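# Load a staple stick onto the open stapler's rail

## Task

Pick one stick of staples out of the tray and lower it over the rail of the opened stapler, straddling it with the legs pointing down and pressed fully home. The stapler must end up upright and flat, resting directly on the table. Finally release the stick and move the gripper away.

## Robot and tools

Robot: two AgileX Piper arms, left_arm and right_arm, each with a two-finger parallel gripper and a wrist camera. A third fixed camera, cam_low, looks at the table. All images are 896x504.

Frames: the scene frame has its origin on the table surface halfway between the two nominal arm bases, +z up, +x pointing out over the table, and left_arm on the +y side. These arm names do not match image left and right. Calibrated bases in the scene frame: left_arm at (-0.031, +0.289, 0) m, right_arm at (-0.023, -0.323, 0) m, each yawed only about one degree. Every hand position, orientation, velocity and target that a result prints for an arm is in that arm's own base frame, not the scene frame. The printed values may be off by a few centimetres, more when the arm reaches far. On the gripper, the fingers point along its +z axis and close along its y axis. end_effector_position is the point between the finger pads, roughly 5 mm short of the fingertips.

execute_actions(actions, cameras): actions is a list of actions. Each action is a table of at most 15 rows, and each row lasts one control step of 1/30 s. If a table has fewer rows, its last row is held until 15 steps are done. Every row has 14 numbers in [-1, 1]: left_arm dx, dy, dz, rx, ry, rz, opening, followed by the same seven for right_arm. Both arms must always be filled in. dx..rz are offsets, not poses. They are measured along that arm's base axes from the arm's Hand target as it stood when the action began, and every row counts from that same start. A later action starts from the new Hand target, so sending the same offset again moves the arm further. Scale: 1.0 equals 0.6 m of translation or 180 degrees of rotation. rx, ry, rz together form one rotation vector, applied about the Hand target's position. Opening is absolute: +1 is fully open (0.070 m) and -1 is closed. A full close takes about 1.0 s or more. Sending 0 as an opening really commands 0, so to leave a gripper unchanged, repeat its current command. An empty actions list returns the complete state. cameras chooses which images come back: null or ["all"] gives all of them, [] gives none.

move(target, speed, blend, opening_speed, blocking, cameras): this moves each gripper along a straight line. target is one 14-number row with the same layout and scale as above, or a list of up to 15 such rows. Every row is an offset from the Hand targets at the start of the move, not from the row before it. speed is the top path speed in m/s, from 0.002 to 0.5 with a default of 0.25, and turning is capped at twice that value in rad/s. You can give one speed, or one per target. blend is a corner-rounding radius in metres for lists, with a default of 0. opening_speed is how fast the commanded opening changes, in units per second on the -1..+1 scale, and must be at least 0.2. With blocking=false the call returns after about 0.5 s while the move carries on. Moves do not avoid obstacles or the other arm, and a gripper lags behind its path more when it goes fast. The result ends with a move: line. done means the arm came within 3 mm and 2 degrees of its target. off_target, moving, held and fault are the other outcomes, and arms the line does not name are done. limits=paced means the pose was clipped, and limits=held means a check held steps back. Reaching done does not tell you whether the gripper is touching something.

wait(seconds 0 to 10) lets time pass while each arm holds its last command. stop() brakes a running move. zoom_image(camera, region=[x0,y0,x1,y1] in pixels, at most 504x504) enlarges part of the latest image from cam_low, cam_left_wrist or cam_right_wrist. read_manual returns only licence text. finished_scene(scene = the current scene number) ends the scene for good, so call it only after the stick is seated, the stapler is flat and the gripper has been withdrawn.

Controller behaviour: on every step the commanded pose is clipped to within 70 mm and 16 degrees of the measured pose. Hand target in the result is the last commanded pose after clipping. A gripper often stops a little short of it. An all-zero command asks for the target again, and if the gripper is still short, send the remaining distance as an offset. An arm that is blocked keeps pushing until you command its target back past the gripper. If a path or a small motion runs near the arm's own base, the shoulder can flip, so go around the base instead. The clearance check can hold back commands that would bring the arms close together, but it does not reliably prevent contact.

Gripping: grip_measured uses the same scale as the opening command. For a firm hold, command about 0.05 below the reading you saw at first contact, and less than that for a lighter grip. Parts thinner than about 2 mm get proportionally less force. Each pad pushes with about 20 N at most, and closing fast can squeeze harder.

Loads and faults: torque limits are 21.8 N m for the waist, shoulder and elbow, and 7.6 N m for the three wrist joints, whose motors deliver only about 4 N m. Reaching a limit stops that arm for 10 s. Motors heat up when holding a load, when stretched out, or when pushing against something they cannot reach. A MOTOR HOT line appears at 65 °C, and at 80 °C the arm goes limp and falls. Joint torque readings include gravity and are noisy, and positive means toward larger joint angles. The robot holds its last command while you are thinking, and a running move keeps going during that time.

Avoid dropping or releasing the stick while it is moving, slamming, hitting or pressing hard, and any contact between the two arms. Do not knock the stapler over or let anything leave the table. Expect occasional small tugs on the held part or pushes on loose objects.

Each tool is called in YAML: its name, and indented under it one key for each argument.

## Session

execute_actions:
  actions: []

Scene clock: 0.00 s.
left_arm: end_effector_position=(+0.3037, -0.3656, +0.1410) grip_measured=+1.00 end_effector_quat_wxyz=(+0.189, -0.014, +0.980, -0.060) | right_arm: end_effector_position=(+0.3137, +0.0817, +0.2864) grip_measured=+1.00 end_effector_quat_wxyz=(+0.422, -0.038, +0.884, +0.198)
Joint positions: left_arm=[-0.995 2.009 -1.767 0.282 1.119 -1.109 0.07] | right_arm=[-0.022 1.08 -0.991 0.616 0.762 -0.379 0.07]
Joint torques (N m): no reading
Hand target: left_arm +0.3037, -0.3656, +0.1410; +0.189, -0.014, +0.980, -0.060 | right_arm +0.3137, +0.0817, +0.2864; +0.422, -0.038, +0.884, +0.198
Tool commands: left_gripper/opening=+1.0 right_gripper/opening=+1.0

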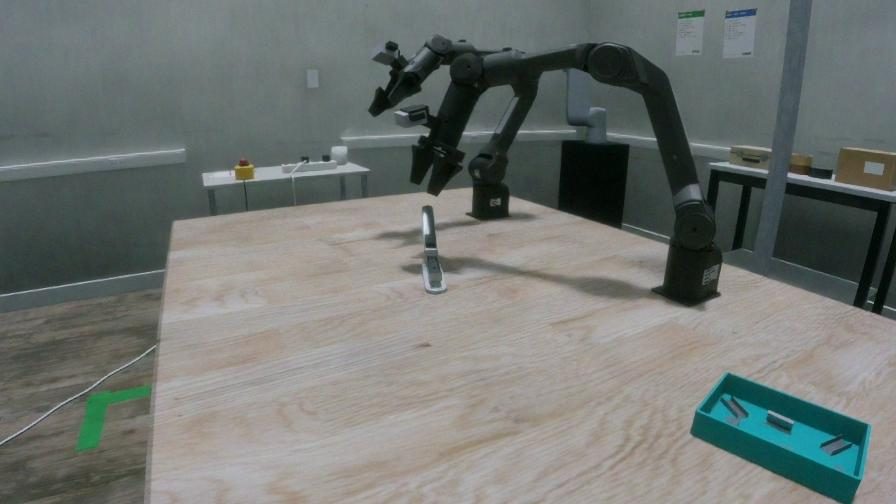

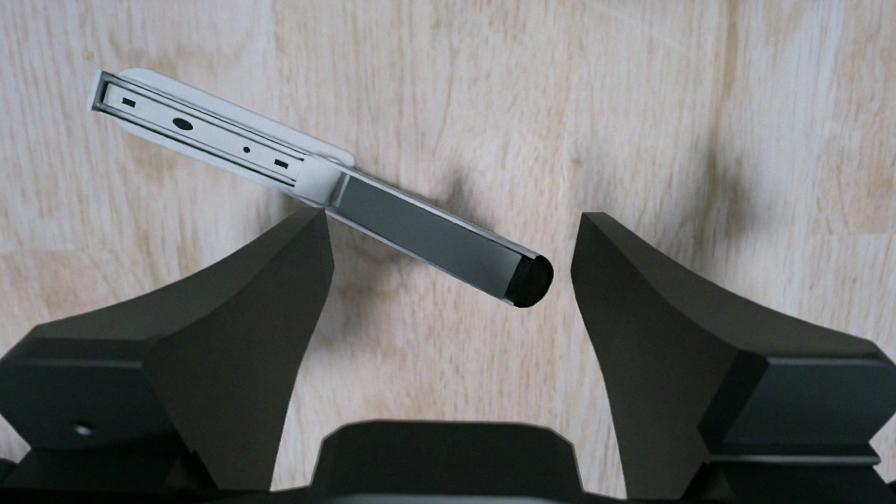

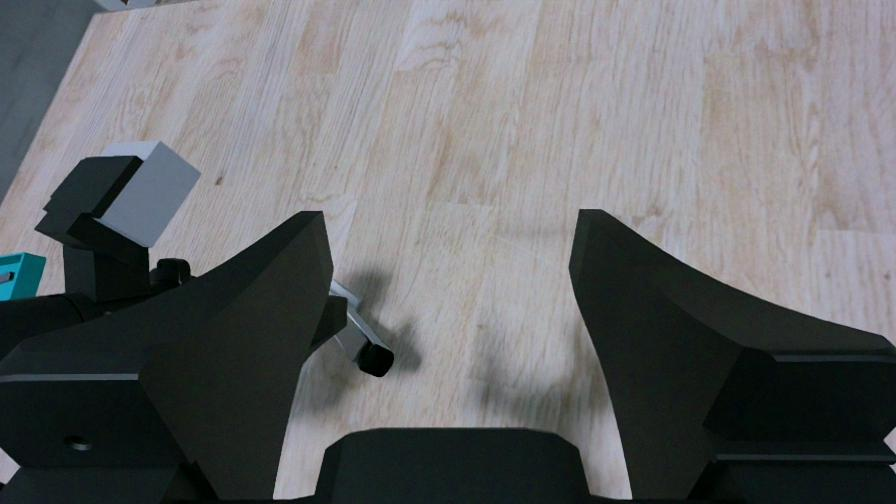

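move:
  target: [-0.13,0.976,0.032,-0.0168,0.1299,0.265,1, 0,-0.2,0,0,0,0,1]
  speed: 0.35

zoom_image:
  camera: "cam_left_wrist"
  region: [250, 0, 650, 225]

Scene clock: 68.17 s.
left_arm: end_effector_position=(+0.2258, +0.2203, +0.1595) grip_measured=+1.00 end_effector_quat_wxyz=(+0.074, -0.422, +0.903, +0.025) | right_arm: end_effector_position=(+0.3137, -0.0387, +0.2862) grip_measured=+1.00 end_effector_quat_wxyz=(+0.422, -0.038, +0.884, +0.198)
Joint positions: left_arm=[0.774 1.543 -1.258 -0.001 1.216 -0.099 0.07] | right_arm=[-0.684 1.238 -1.099 0.945 1.21 -0.98 0.07]
Joint torques (N m): left_arm=[-0.59 -4.94 -5.3 -0.01 -0.11 0.29] | right_arm=[1.61 -3.02 -3.8 0.81 -0.27 0.03]
Hand target: left_arm +0.2257, +0.2201, +0.1602; +0.000, -0.423, +0.906, +0.000 | right_arm +0.3137, -0.0383, +0.2864; +0.422, -0.038, +0.884, +0.198
Off the commanded pose: left_arm 0.001 m, 9 deg | right_arm 0.000 m, 0 deg.
joint sent to its limit (left arm) — joint 5 (wrist pitch), upper limit. The joint targets are off in orientation, not in position.
move: off_target (left_arm)

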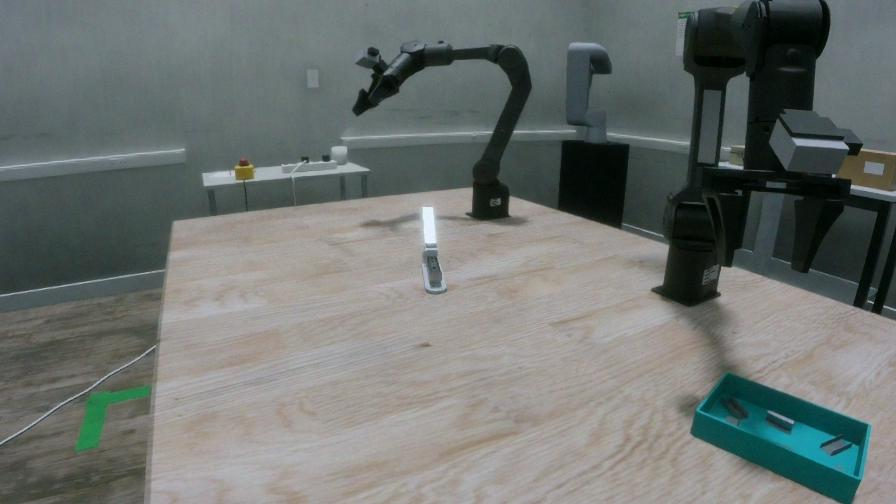

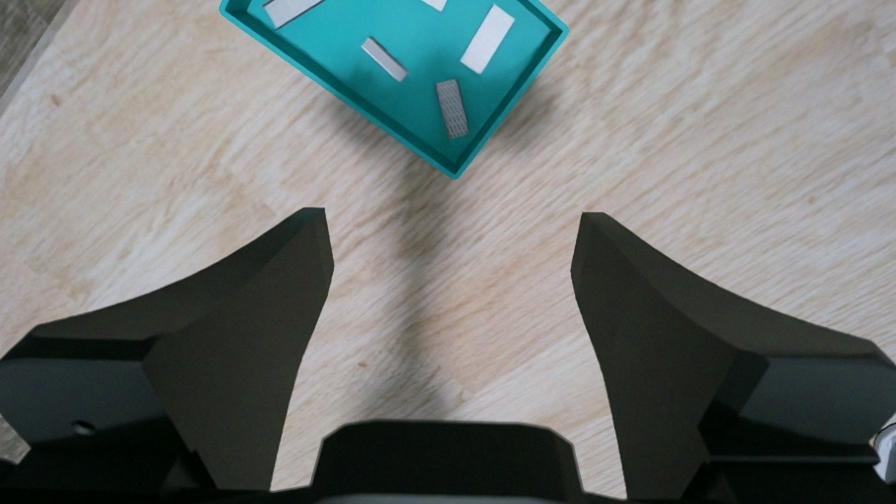

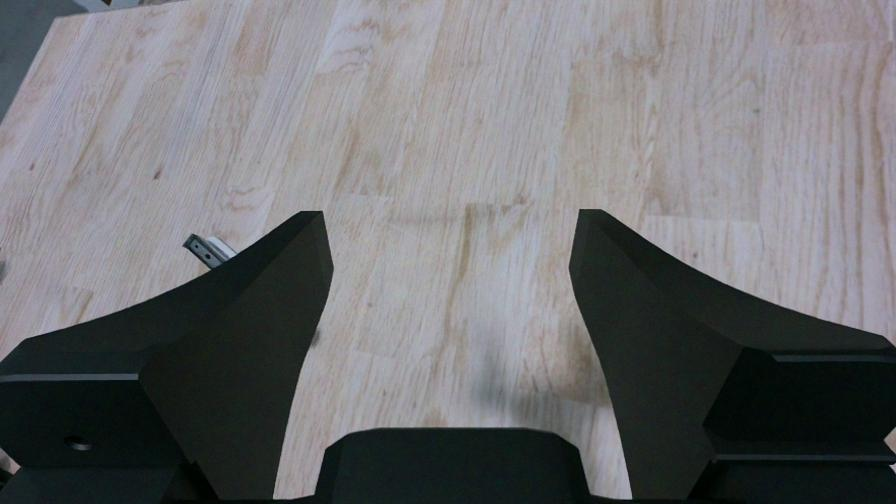

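Scaled by 1.260.

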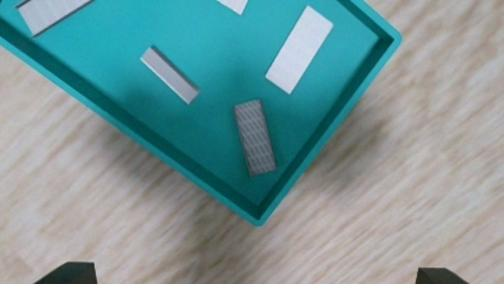

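move:
  target: [0.043,0.182,-0.05,0,0,0,1, 0,0,0,0,0,0,1]
  cameras: ["cam_left_wrist"]

zoom_image:
  camera: "cam_left_wrist"
  region: [240, 0, 660, 220]

Scene clock: 76.83 s.
left_arm: end_effector_position=(+0.2514, +0.3293, +0.1291) grip_measured=+1.00 end_effector_quat_wxyz=(+0.069, -0.422, +0.903, +0.035) | right_arm: end_effector_position=(+0.3137, -0.0385, +0.2862) grip_measured=+1.00 end_effector_quat_wxyz=(+0.422, -0.038, +0.884, +0.198)
Joint positions: left_arm=[0.919 1.909 -1.622 -0.002 1.216 0.046 0.07] | right_arm=[-0.683 1.238 -1.099 0.945 1.21 -0.98 0.07]
Joint torques (N m): left_arm=[-0.35 -7.19 -5.3 0.02 -0.01 0.36] | right_arm=[1.66 -2.98 -3.23 0.58 -0.15 0.03]
Hand target: left_arm +0.2515, +0.3293, +0.1302; +0.000, -0.423, +0.906, +0.000 | right_arm +0.3137, -0.0383, +0.2864; +0.422, -0.038, +0.884, +0.198
Off the commanded pose: left_arm 0.001 m, 9 deg | right_arm 0.000 m, 0 deg.
joint sent to its limit (left arm) — joint 5 (wrist pitch), upper limit. The joint targets are off in orientation, not in position.
move: off_target (left_arm)
Images, in order: cam_left_wrist.

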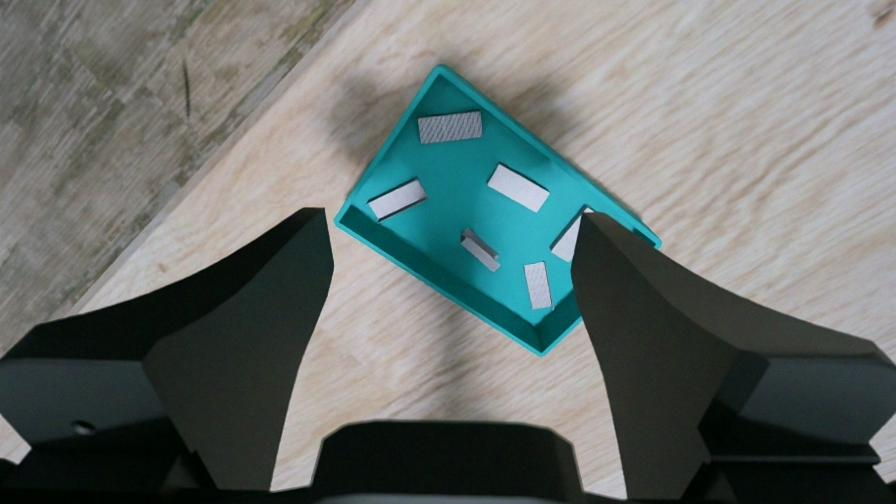

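Scaled by 1.200.

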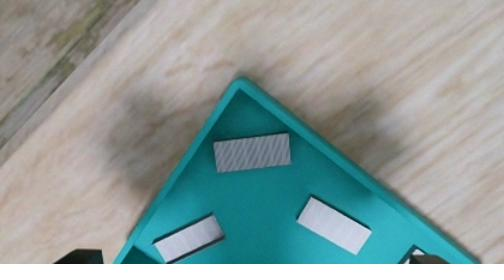

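zoom_image:
  camera: "cam_left_wrist"
  region: [350, 90, 560, 230]

zoom_image:
  camera: "cam_left_wrist"
  region: [440, 190, 620, 330]

Scaled by 2.400.

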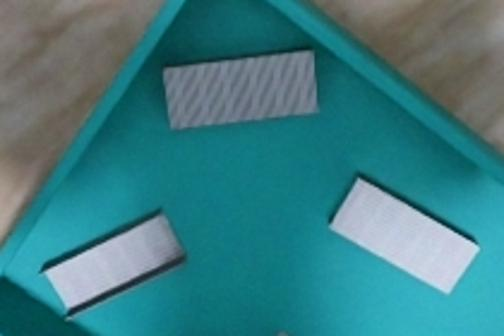

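Scaled by 2.800.

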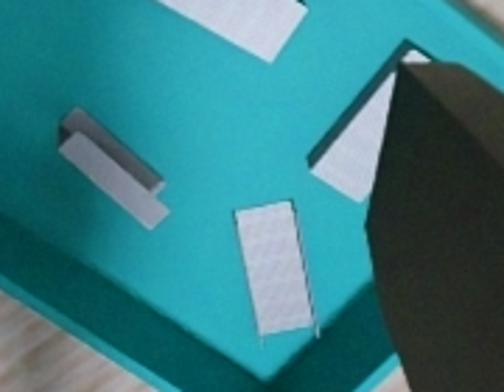

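move:
  target: [0.0278,-0.0655,-0.0753,0,0,0.339,-0.45, 0,0,0,0,0,0,1]
  cameras: ["cam_left_wrist"]

zoom_image:
  camera: "cam_left_wrist"
  region: [350, 100, 560, 320]

Scene clock: 158.17 s.
left_arm: end_effector_position=(+0.2679, +0.2900, +0.0847) grip_measured=-0.45 end_effector_quat_wxyz=(-0.011, +0.824, -0.566, +0.002) | right_arm: end_effector_position=(+0.3137, -0.0385, +0.2862) grip_measured=+1.00 end_effector_quat_wxyz=(+0.422, -0.038, +0.884, +0.198)
Joint positions: left_arm=[0.825 1.973 -1.552 0 1.216 -1.114 0.019] | right_arm=[-0.683 1.238 -1.099 0.945 1.21 -0.98 0.07]
Joint torques (N m): left_arm=[-0.32 -5.69 -5.26 -0.02 -0.03 0.48] | right_arm=[1.42 -2.78 -3.3 0.64 -0.17 -0.04]
Hand target: left_arm +0.2682, +0.2900, +0.0850; +0.000, +0.824, -0.566, +0.000 | right_arm +0.3137, -0.0383, +0.2864; +0.422, -0.038, +0.884, +0.198
Off the commanded pose: left_arm 0.000 m, 1 deg | right_arm 0.000 m, 0 deg.
joint sent to its limit (left arm) — joint 5 (wrist pitch), upper limit. The joint targets still meet the commanded pose.
move: done
Images, in order: cam_left_wrist.

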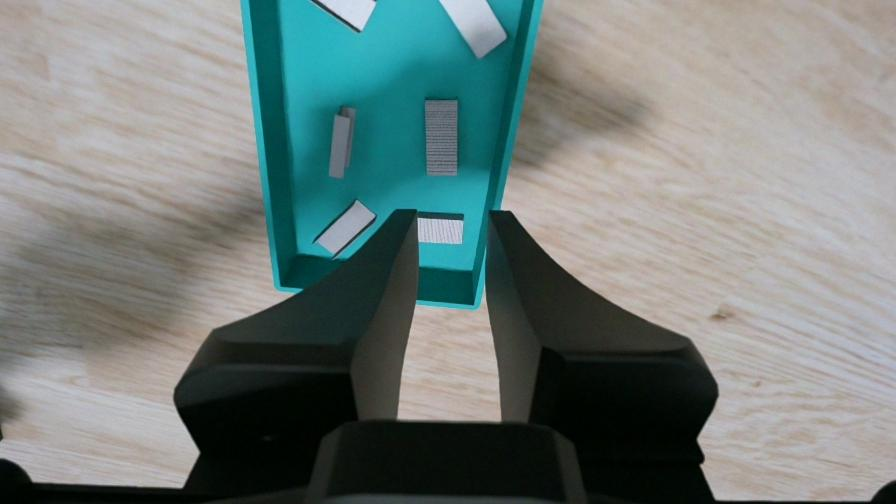

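Scaled by 2.291.

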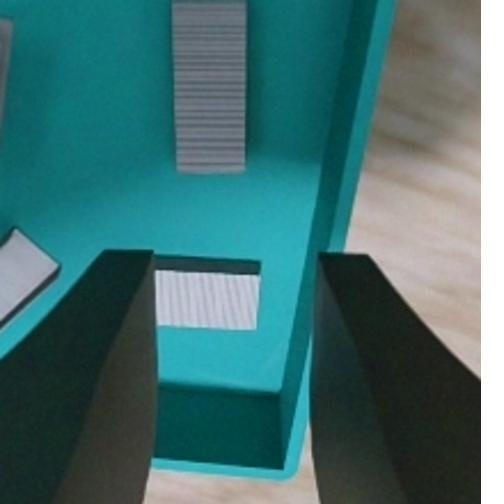

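move:
  target: [-0.0097,0.0057,-0.0917,0,0,0,-0.45, 0,0,0,0,0,0,1]
  cameras: ["cam_left_wrist"]
  speed: 0.1

zoom_image:
  camera: "cam_left_wrist"
  region: [350, 130, 560, 340]

Scene clock: 186.63 s.
left_arm: end_effector_position=(+0.2621, +0.2933, +0.0290) grip_measured=-0.45 end_effector_quat_wxyz=(+0.001, +0.824, -0.566, +0.000) | right_arm: end_effector_position=(+0.3137, -0.0385, +0.2862) grip_measured=+1.00 end_effector_quat_wxyz=(+0.422, -0.038, +0.884, +0.198)
Joint positions: left_arm=[0.841 2.051 -1.448 0 1.055 -1.097 0.019] | right_arm=[-0.683 1.238 -1.099 0.945 1.21 -0.98 0.07]
Joint torques (N m): left_arm=[0.42 -7.69 -5.86 0.05 0.05 0.35] | right_arm=[1.57 -2.74 -3.51 0.69 -0.13 0.02]
Hand target: left_arm +0.2624, +0.2934, +0.0300; +0.000, +0.824, -0.566, +0.000 | right_arm +0.3137, -0.0383, +0.2864; +0.422, -0.038, +0.884, +0.198
Off the commanded pose: left_arm 0.001 m, 0 deg | right_arm 0.000 m, 0 deg.
move: done
Images, in order: cam_left_wrist.

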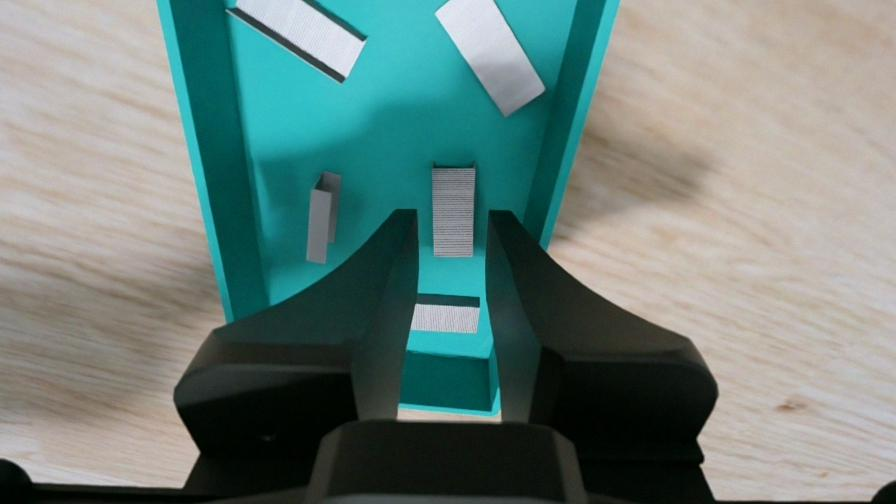

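Scaled by 2.400.

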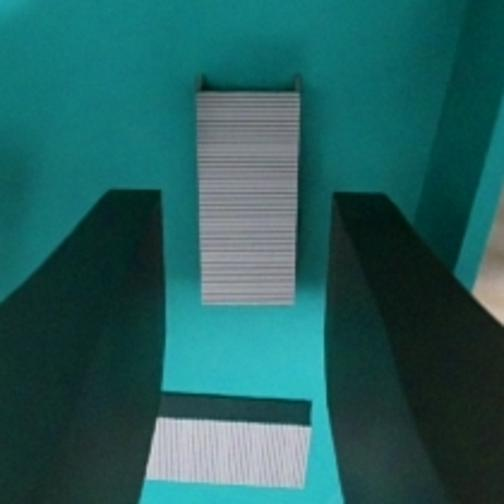

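move:
  target:
    - [0,0.0015,-0.0308,0,0,0,-0.45, 0,0,0,0,0,0,1]
    - [0,0.0015,-0.0308,0,0,0,-0.7, 0,0,0,0,0,0,1]
    - [0,0.0015,0.085,0,0,0,-0.7, 0,0,0,0,0,0,1]
  cameras: ["cam_left_wrist"]
  speed: [0.06,0.06,0.12]
  opening_speed: 0.5

zoom_image:
  camera: "cam_left_wrist"
  region: [350, 130, 560, 340]

Scene clock: 206.03 s.
left_arm: end_effector_position=(+0.2626, +0.2943, +0.0814) grip_measured=-0.64 end_effector_quat_wxyz=(-0.006, +0.824, -0.566, +0.001) | right_arm: end_effector_position=(+0.3137, -0.0385, +0.2862) grip_measured=+1.00 end_effector_quat_wxyz=(+0.422, -0.038, +0.884, +0.198)
Joint positions: left_arm=[0.842 1.981 -1.552 0 1.216 -1.095 0.013] | right_arm=[-0.683 1.238 -1.099 0.945 1.21 -0.98 0.07]
Joint torques (N m): left_arm=[1 -5.46 -5.02 -0.03 0.03 0.39] | right_arm=[1.52 -2.9 -3.84 0.74 -0.11 -0.03]
Hand target: left_arm +0.2624, +0.2943, +0.0810; +0.000, +0.824, -0.566, +0.000 | right_arm +0.3137, -0.0383, +0.2864; +0.422, -0.038, +0.884, +0.198
Off the commanded pose: left_arm 0.000 m, 1 deg | right_arm 0.000 m, 0 deg.
joint sent to its limit (left arm) — joint 5 (wrist pitch), upper limit. The joint targets still meet the commanded pose.
move: done
Images, in order: cam_left_wrist.

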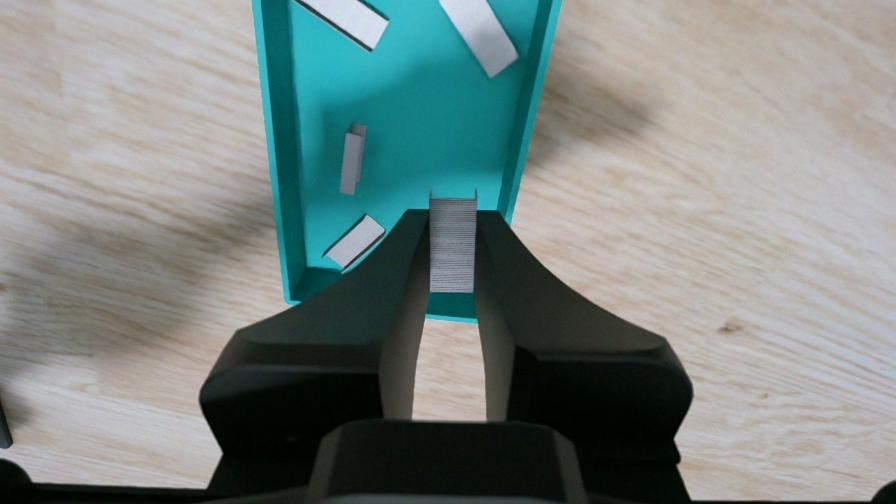

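Scaled by 2.400.

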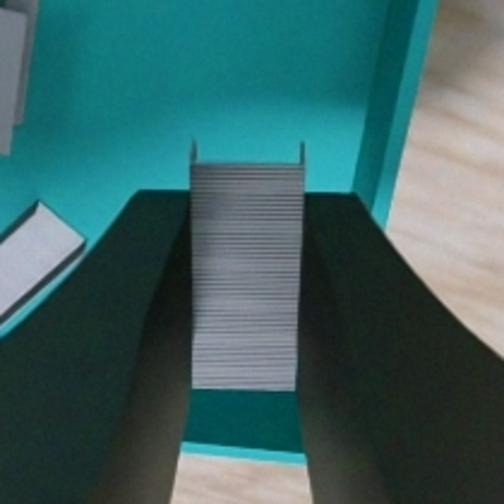

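move:
  target: [0.1325,-0.919,-0.0217,0,0,-0.2417,-0.7, 0,0,0,0,0,0,1]
  speed: 0.3

zoom_image:
  camera: "cam_left_wrist"
  region: [350, 80, 560, 320]

Scene clock: 234.60 s.
left_arm: end_effector_position=(+0.3414, -0.2575, +0.0673) grip_measured=-0.64 end_effector_quat_wxyz=(+0.005, -0.555, +0.832, -0.015) | right_arm: end_effector_position=(+0.3137, -0.0385, +0.2862) grip_measured=+1.00 end_effector_quat_wxyz=(+0.422, -0.038, +0.884, +0.198)
Joint positions: left_arm=[-0.646 2.099 -1.69 0 1.216 -1.823 0.013] | right_arm=[-0.683 1.238 -1.099 0.945 1.21 -0.98 0.07]
Joint torques (N m): left_arm=[0.83 -7.53 -5.06 0.16 0.03 0.18] | right_arm=[1.36 -2.71 -4.15 0.81 -0.11 -0.04]
Hand target: left_arm +0.3419, -0.2571, +0.0680; +0.000, -0.556, +0.831, +0.000 | right_arm +0.3137, -0.0383, +0.2864; +0.422, -0.038, +0.884, +0.198
Off the commanded pose: left_arm 0.001 m, 2 deg | right_arm 0.000 m, 0 deg.
joint sent to its limit (left arm) — joint 5 (wrist pitch), upper limit. The joint targets still meet the commanded pose.
move: done

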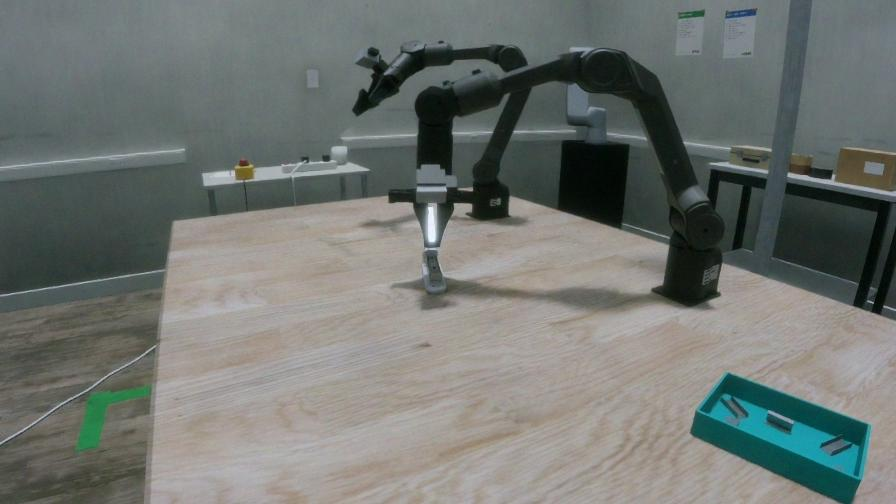

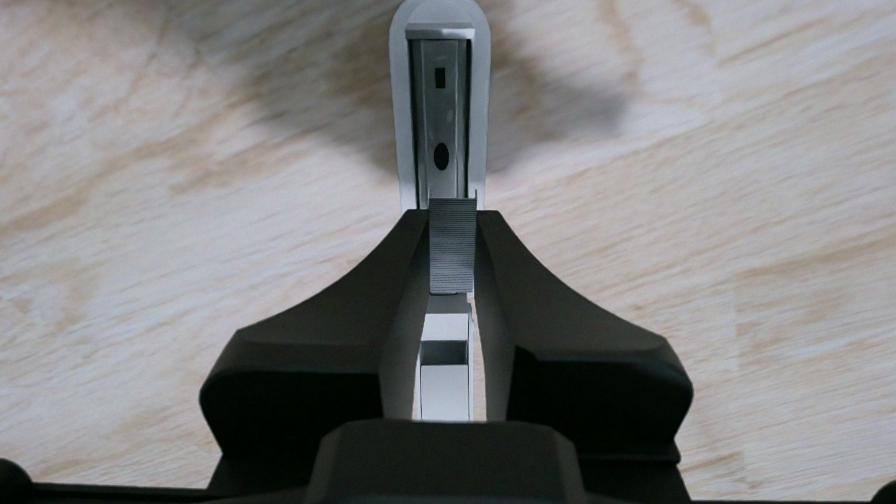

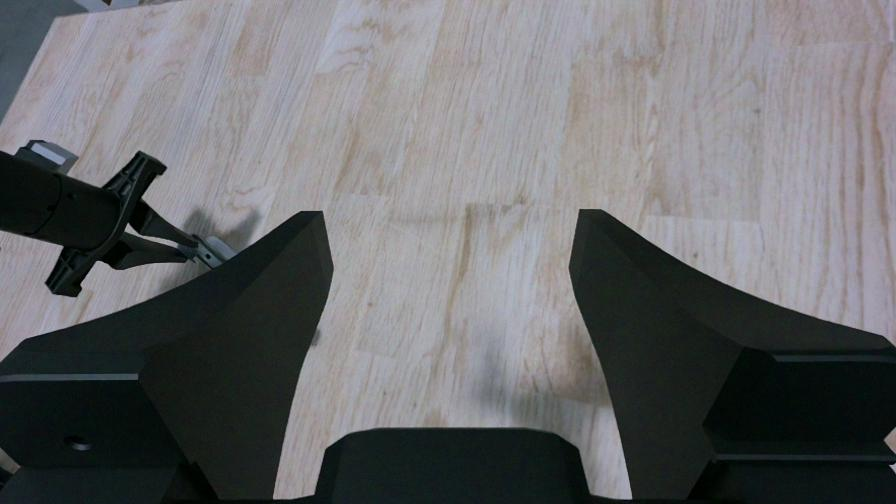

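Scaled by 2.100.

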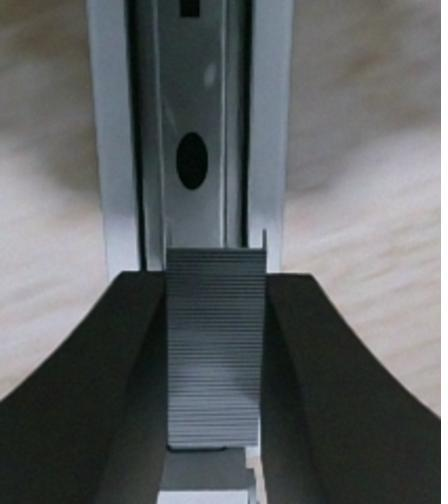

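move:
  target: [-0.0053,0.0022,-0.0383,0,0,0.0044,-0.7, 0,0,0,0,0,0,1]
  speed: 0.1
  cameras: ["cam_low","cam_left_wrist"]

zoom_image:
  camera: "cam_left_wrist"
  region: [370, 100, 540, 310]

zoom_image:
  camera: "cam_low"
  region: [390, 210, 480, 300]

Scene clock: 252.50 s.
left_arm: end_effector_position=(+0.3389, -0.2556, +0.0447) grip_measured=-0.64 end_effector_quat_wxyz=(+0.000, -0.562, +0.827, +0.000) | right_arm: end_effector_position=(+0.3137, -0.0385, +0.2862) grip_measured=+1.00 end_effector_quat_wxyz=(+0.422, -0.038, +0.884, +0.198)
Joint positions: left_arm=[-0.646 2.137 -1.663 0 1.184 -1.839 0.013] | right_arm=[-0.683 1.238 -1.099 0.945 1.21 -0.98 0.07]
Joint torques (N m): left_arm=[-0.61 -7.42 -5.73 0.08 -0.06 0.27] | right_arm=[1.36 -2.91 -4.34 0.87 -0.15 -0.02]
Hand target: left_arm +0.3387, -0.2558, +0.0450; +0.000, -0.561, +0.828, +0.000 | right_arm +0.3137, -0.0383, +0.2864; +0.422, -0.038, +0.884, +0.198
Off the commanded pose: left_arm 0.000 m, 0 deg | right_arm 0.000 m, 0 deg.
move: done
Images, in order: cam_low, cam_left_wrist.

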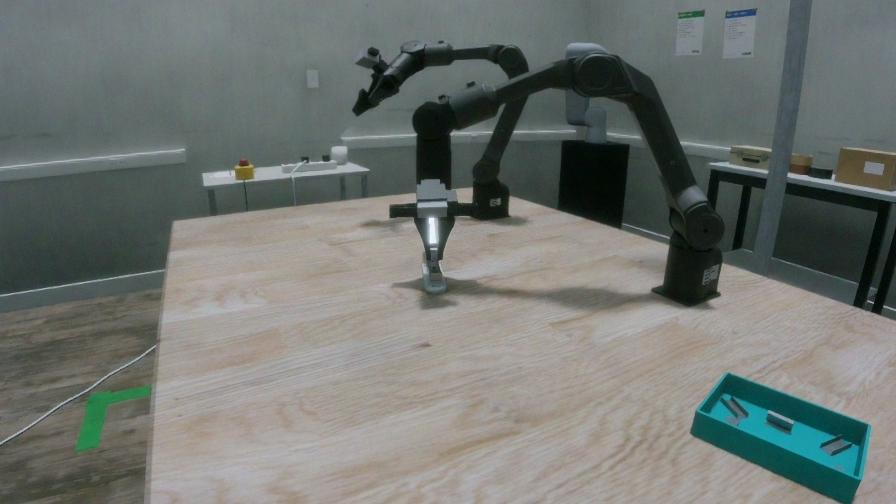

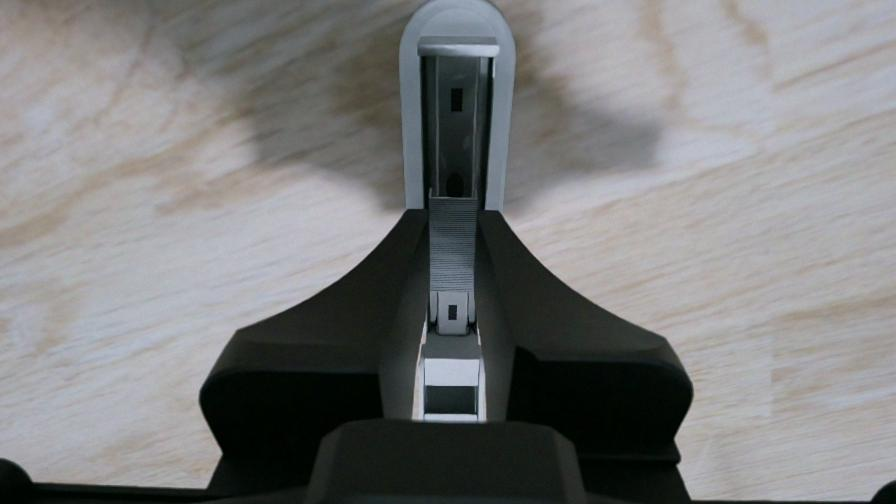

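Scaled by 2.400.

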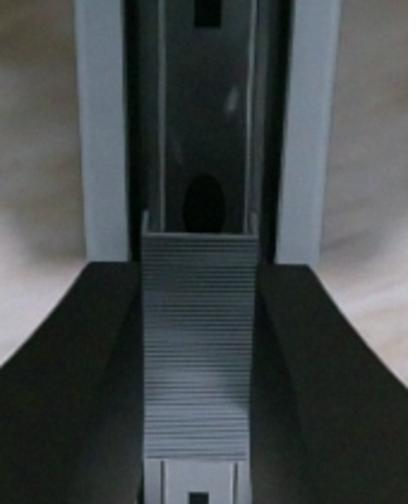

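Scaled by 5.600.

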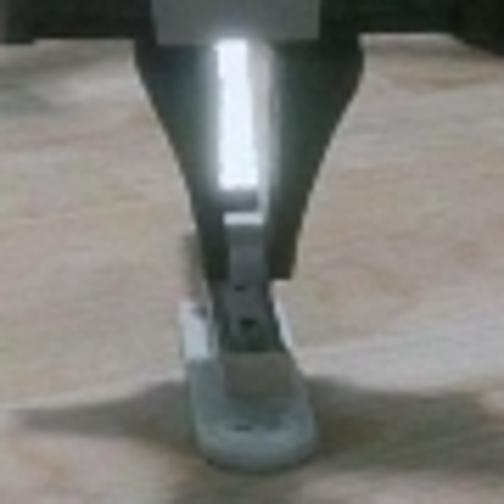

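move:
  target: [0.0004,-0.0006,-0.0158,0,0,-0.002,-0.7, 0,0,0,0,0,0,1]
  speed: 0.04
  cameras: ["cam_low","cam_left_wrist"]

zoom_image:
  camera: "cam_left_wrist"
  region: [390, 150, 520, 350]

zoom_image:
  camera: "cam_low"
  region: [410, 240, 460, 300]

Scene clock: 284.90 s.
left_arm: end_effector_position=(+0.3389, -0.2561, +0.0354) grip_measured=-0.64 end_effector_quat_wxyz=(+0.000, -0.559, +0.829, +0.000) | right_arm: end_effector_position=(+0.3137, -0.0385, +0.2862) grip_measured=+1.00 end_effector_quat_wxyz=(+0.422, -0.038, +0.884, +0.198)
Joint positions: left_arm=[-0.647 2.148 -1.645 0 1.154 -1.834 0.013] | right_arm=[-0.683 1.238 -1.099 0.945 1.21 -0.98 0.07]
Joint torques (N m): left_arm=[-0.64 -6.65 -5.23 0.12 -0.06 0.42] | right_arm=[1.36 -2.93 -4.23 0.88 -0.15 -0.02]
Hand target: left_arm +0.3390, -0.2562, +0.0355; +0.000, -0.559, +0.829, +0.000 | right_arm +0.3137, -0.0383, +0.2864; +0.422, -0.038, +0.884, +0.198
Off the commanded pose: left_arm 0.000 m, 0 deg | right_arm 0.000 m, 0 deg.
move: done
Images, in order: cam_low, cam_left_wrist.

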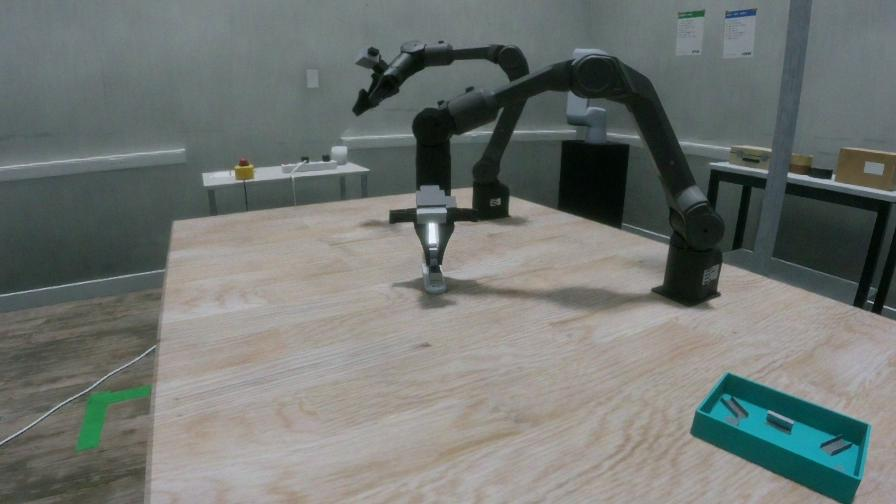

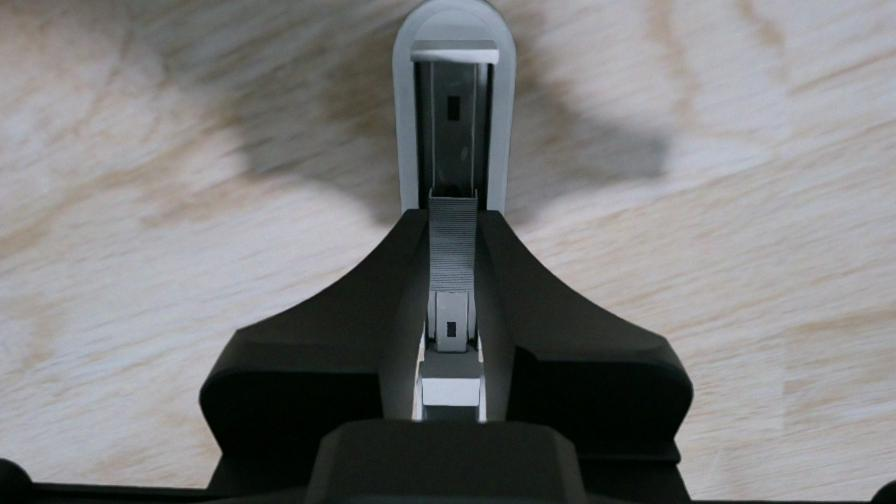

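Scaled by 2.520.

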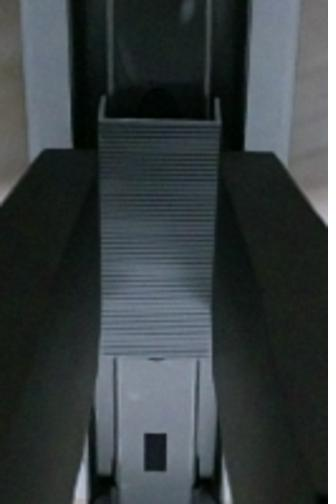

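Scaled by 8.400.

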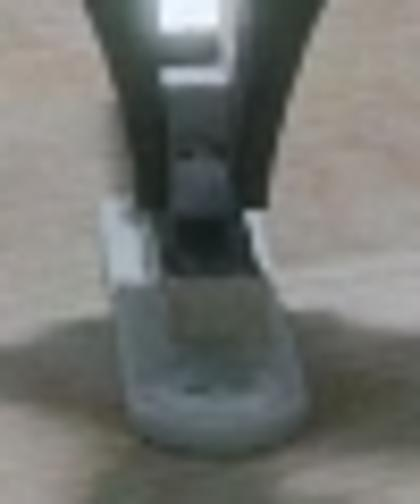

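move:
  target: [0.0,0.0,-0.005,0,0,0,-0.7, 0,0,0,0,0,0,1]
  speed: 0.03
  cameras: ["cam_left_wrist"]

zoom_image:
  camera: "cam_left_wrist"
  region: [390, 150, 520, 350]

Scene clock: 304.23 s.
left_arm: end_effector_position=(+0.3390, -0.2562, +0.0328) grip_measured=-0.64 end_effector_quat_wxyz=(+0.000, -0.559, +0.829, -0.001) | right_arm: end_effector_position=(+0.3137, -0.0385, +0.2862) grip_measured=+1.00 end_effector_quat_wxyz=(+0.422, -0.038, +0.884, +0.198)
Joint positions: left_arm=[-0.647 2.151 -1.64 0 1.145 -1.834 0.013] | right_arm=[-0.683 1.238 -1.099 0.945 1.21 -0.98 0.07]
Joint torques (N m): left_arm=[-0.58 -6.22 -4.89 0.03 -0.08 0.09] | right_arm=[1.5 -2.84 -4.43 0.82 -0.14 -0.01]
Hand target: left_arm +0.3390, -0.2562, +0.0325; +0.000, -0.559, +0.829, +0.000 | right_arm +0.3137, -0.0383, +0.2864; +0.422, -0.038, +0.884, +0.198
Off the commanded pose: left_arm 0.000 m, 0 deg | right_arm 0.000 m, 0 deg.
move: done
Images, in order: cam_left_wrist.

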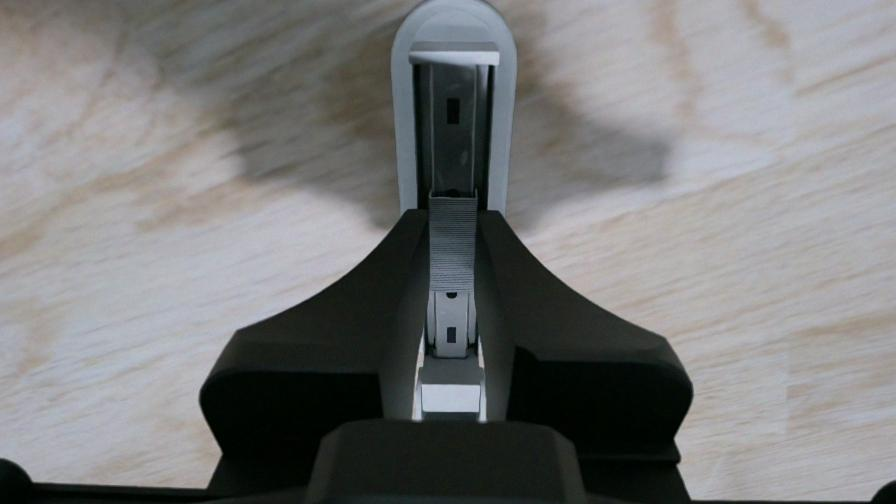

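Scaled by 2.520.

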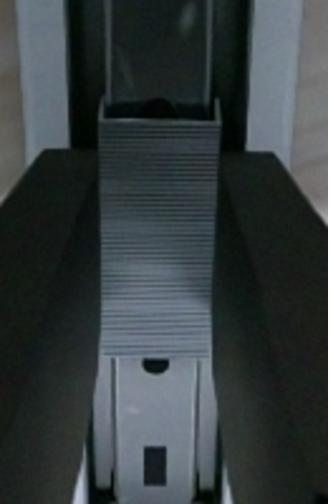

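move:
  target: [0.0,0.0,-0.0028,0,0,0,-0.7, 0,0,0,0,0,0,1]
  speed: 0.02
  cameras: ["cam_left_wrist"]

zoom_image:
  camera: "cam_left_wrist"
  region: [390, 150, 520, 350]

Scene clock: 312.77 s.
left_arm: end_effector_position=(+0.3390, -0.2562, +0.0309) grip_measured=-0.64 end_effector_quat_wxyz=(+0.000, -0.559, +0.829, +0.000) | right_arm: end_effector_position=(+0.3137, -0.0385, +0.2862) grip_measured=+1.00 end_effector_quat_wxyz=(+0.422, -0.038, +0.884, +0.198)
Joint positions: left_arm=[-0.647 2.154 -1.637 0 1.14 -1.834 0.013] | right_arm=[-0.683 1.238 -1.099 0.945 1.21 -0.98 0.07]
Joint torques (N m): left_arm=[-0.48 -6.37 -4.68 -0.01 -0.11 0.18] | right_arm=[1.43 -2.87 -4.52 0.83 -0.14 -0.09]
Hand target: left_arm +0.3390, -0.2562, +0.0308; +0.000, -0.559, +0.829, +0.000 | right_arm +0.3137, -0.0383, +0.2864; +0.422, -0.038, +0.884, +0.198
Off the commanded pose: left_arm 0.000 m, 0 deg | right_arm 0.000 m, 0 deg.
move: done
Images, in order: cam_left_wrist.

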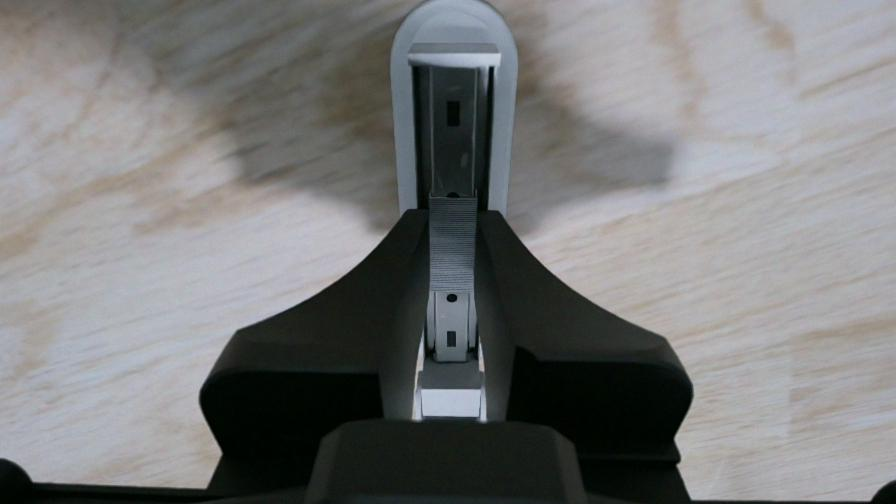

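Scaled by 2.520.

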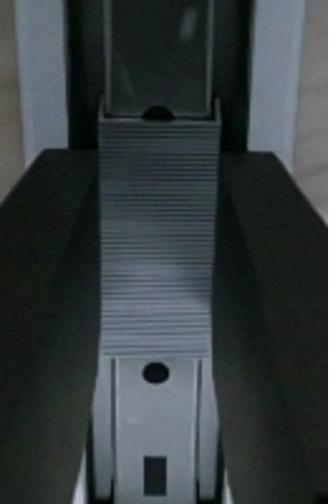

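move:
  target: [0.0,0.0,-0.0028,0,0,0,-0.7, 0,0,0,0,0,0,1]
  speed: 0.02
  cameras: ["cam_low","cam_left_wrist"]

zoom_image:
  camera: "cam_left_wrist"
  region: [390, 150, 520, 350]

zoom_image:
  camera: "cam_low"
  region: [410, 240, 460, 300]

Scene clock: 322.10 s.
left_arm: end_effector_position=(+0.3392, -0.2563, +0.0303) grip_measured=-0.64 end_effector_quat_wxyz=(+0.000, -0.559, +0.829, -0.001) | right_arm: end_effector_position=(+0.3137, -0.0385, +0.2862) grip_measured=+1.00 end_effector_quat_wxyz=(+0.422, -0.038, +0.884, +0.198)
Joint positions: left_arm=[-0.647 2.154 -1.634 0 1.135 -1.834 0.013] | right_arm=[-0.683 1.238 -1.099 0.945 1.21 -0.98 0.07]
Joint torques (N m): left_arm=[-0.33 -4.33 -3.47 -0.02 -0.53 0.19] | right_arm=[1.67 -2.93 -4.26 0.79 -0.17 -0.06]
Hand target: left_arm +0.3390, -0.2562, +0.0291; +0.000, -0.559, +0.829, +0.000 | right_arm +0.3137, -0.0383, +0.2864; +0.422, -0.038, +0.884, +0.198
Off the commanded pose: left_arm 0.001 m, 0 deg | right_arm 0.000 m, 0 deg.
move: done
Images, in order: cam_low, cam_left_wrist.

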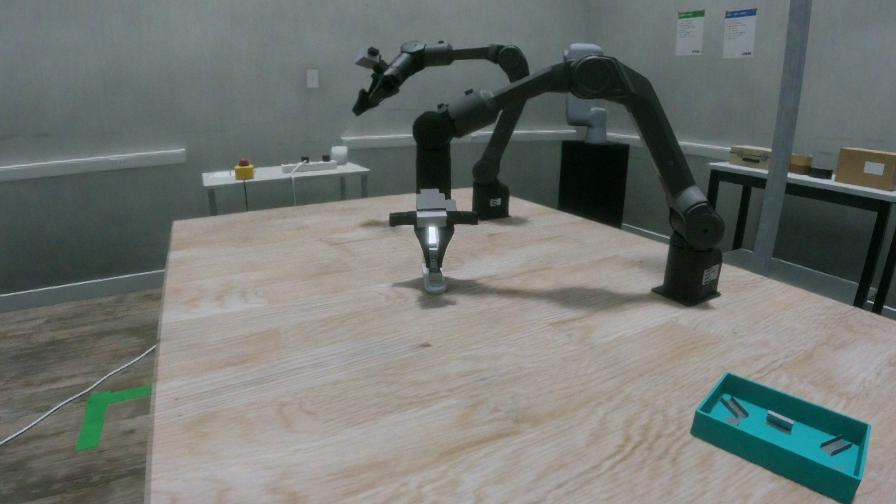

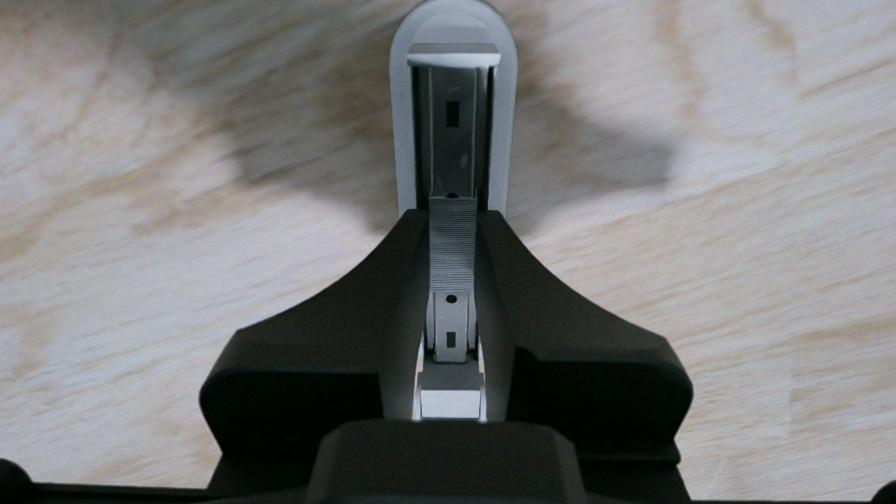

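Scaled by 2.520.

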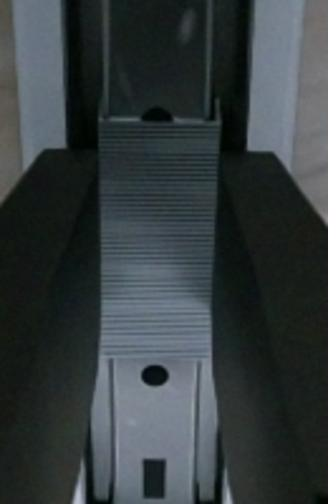

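Scaled by 8.400.

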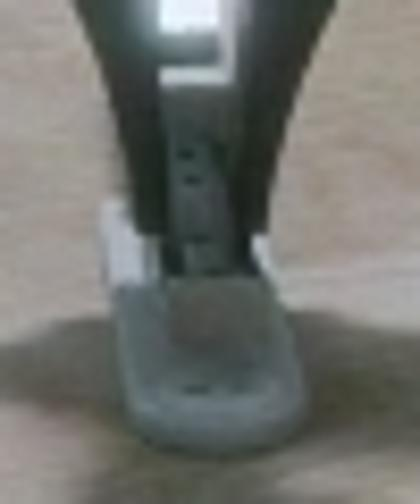

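move:
  target:
    - [0,0,0.002,0,0,0,-0.5, 0,0,0,0,0,0,1]
    - [0,0,0.023,0,0,0,-0.5, 0,0,0,0,0,0,1]
    - [0,0,0.023,0,0,0,-1, 0,0,0,0,0,0,1]
    - [0,0,0.0065,0,0,0,-1, 0,0,0,0,0,0,1]
  speed: [0.02,0.05,0.05,0.03]
  opening_speed: 0.6
  cameras: ["cam_left_wrist"]

zoom_image:
  camera: "cam_left_wrist"
  region: [390, 130, 520, 350]

Scene clock: 335.77 s.
left_arm: end_effector_position=(+0.3391, -0.2562, +0.0332) grip_measured=-1.00 end_effector_quat_wxyz=(+0.000, -0.559, +0.829, -0.001) | right_arm: end_effector_position=(+0.3137, -0.0385, +0.2862) grip_measured=+1.00 end_effector_quat_wxyz=(+0.422, -0.038, +0.884, +0.198)
Joint positions: left_arm=[-0.647 2.151 -1.64 0 1.146 -1.834 0] | right_arm=[-0.683 1.238 -1.099 0.945 1.21 -0.98 0.07]
Joint torques (N m): left_arm=[0.93 -6.5 -5.39 -0.01 -0.02 0.45] | right_arm=[1.41 -2.67 -4.24 0.78 -0.18 -0.06]
Hand target: left_arm +0.3390, -0.2562, +0.0330; +0.000, -0.559, +0.829, +0.000 | right_arm +0.3137, -0.0383, +0.2864; +0.422, -0.038, +0.884, +0.198
Off the commanded pose: left_arm 0.000 m, 0 deg | right_arm 0.000 m, 0 deg.
move: done
Images, in order: cam_left_wrist.

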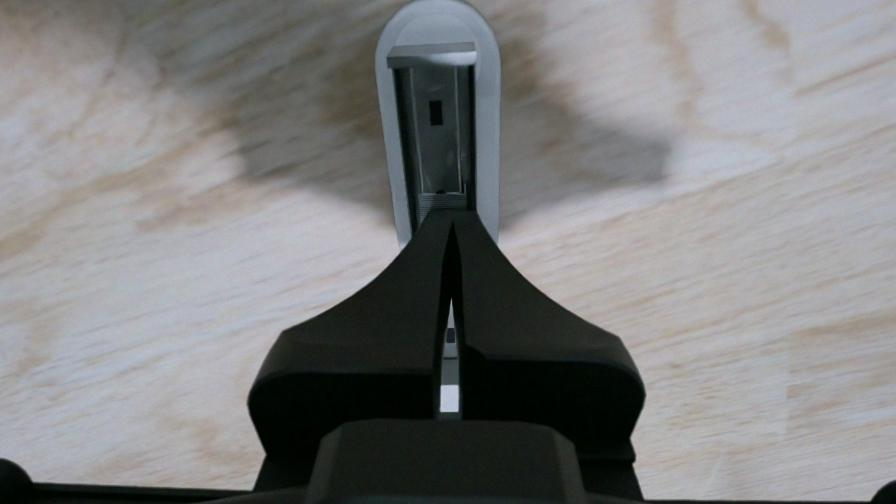

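Scaled by 2.291.

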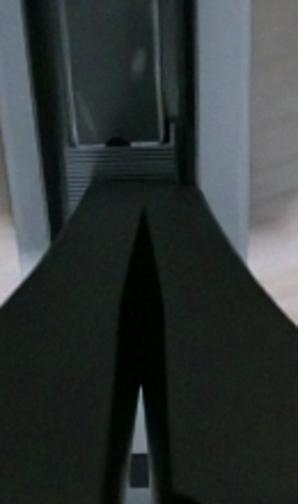

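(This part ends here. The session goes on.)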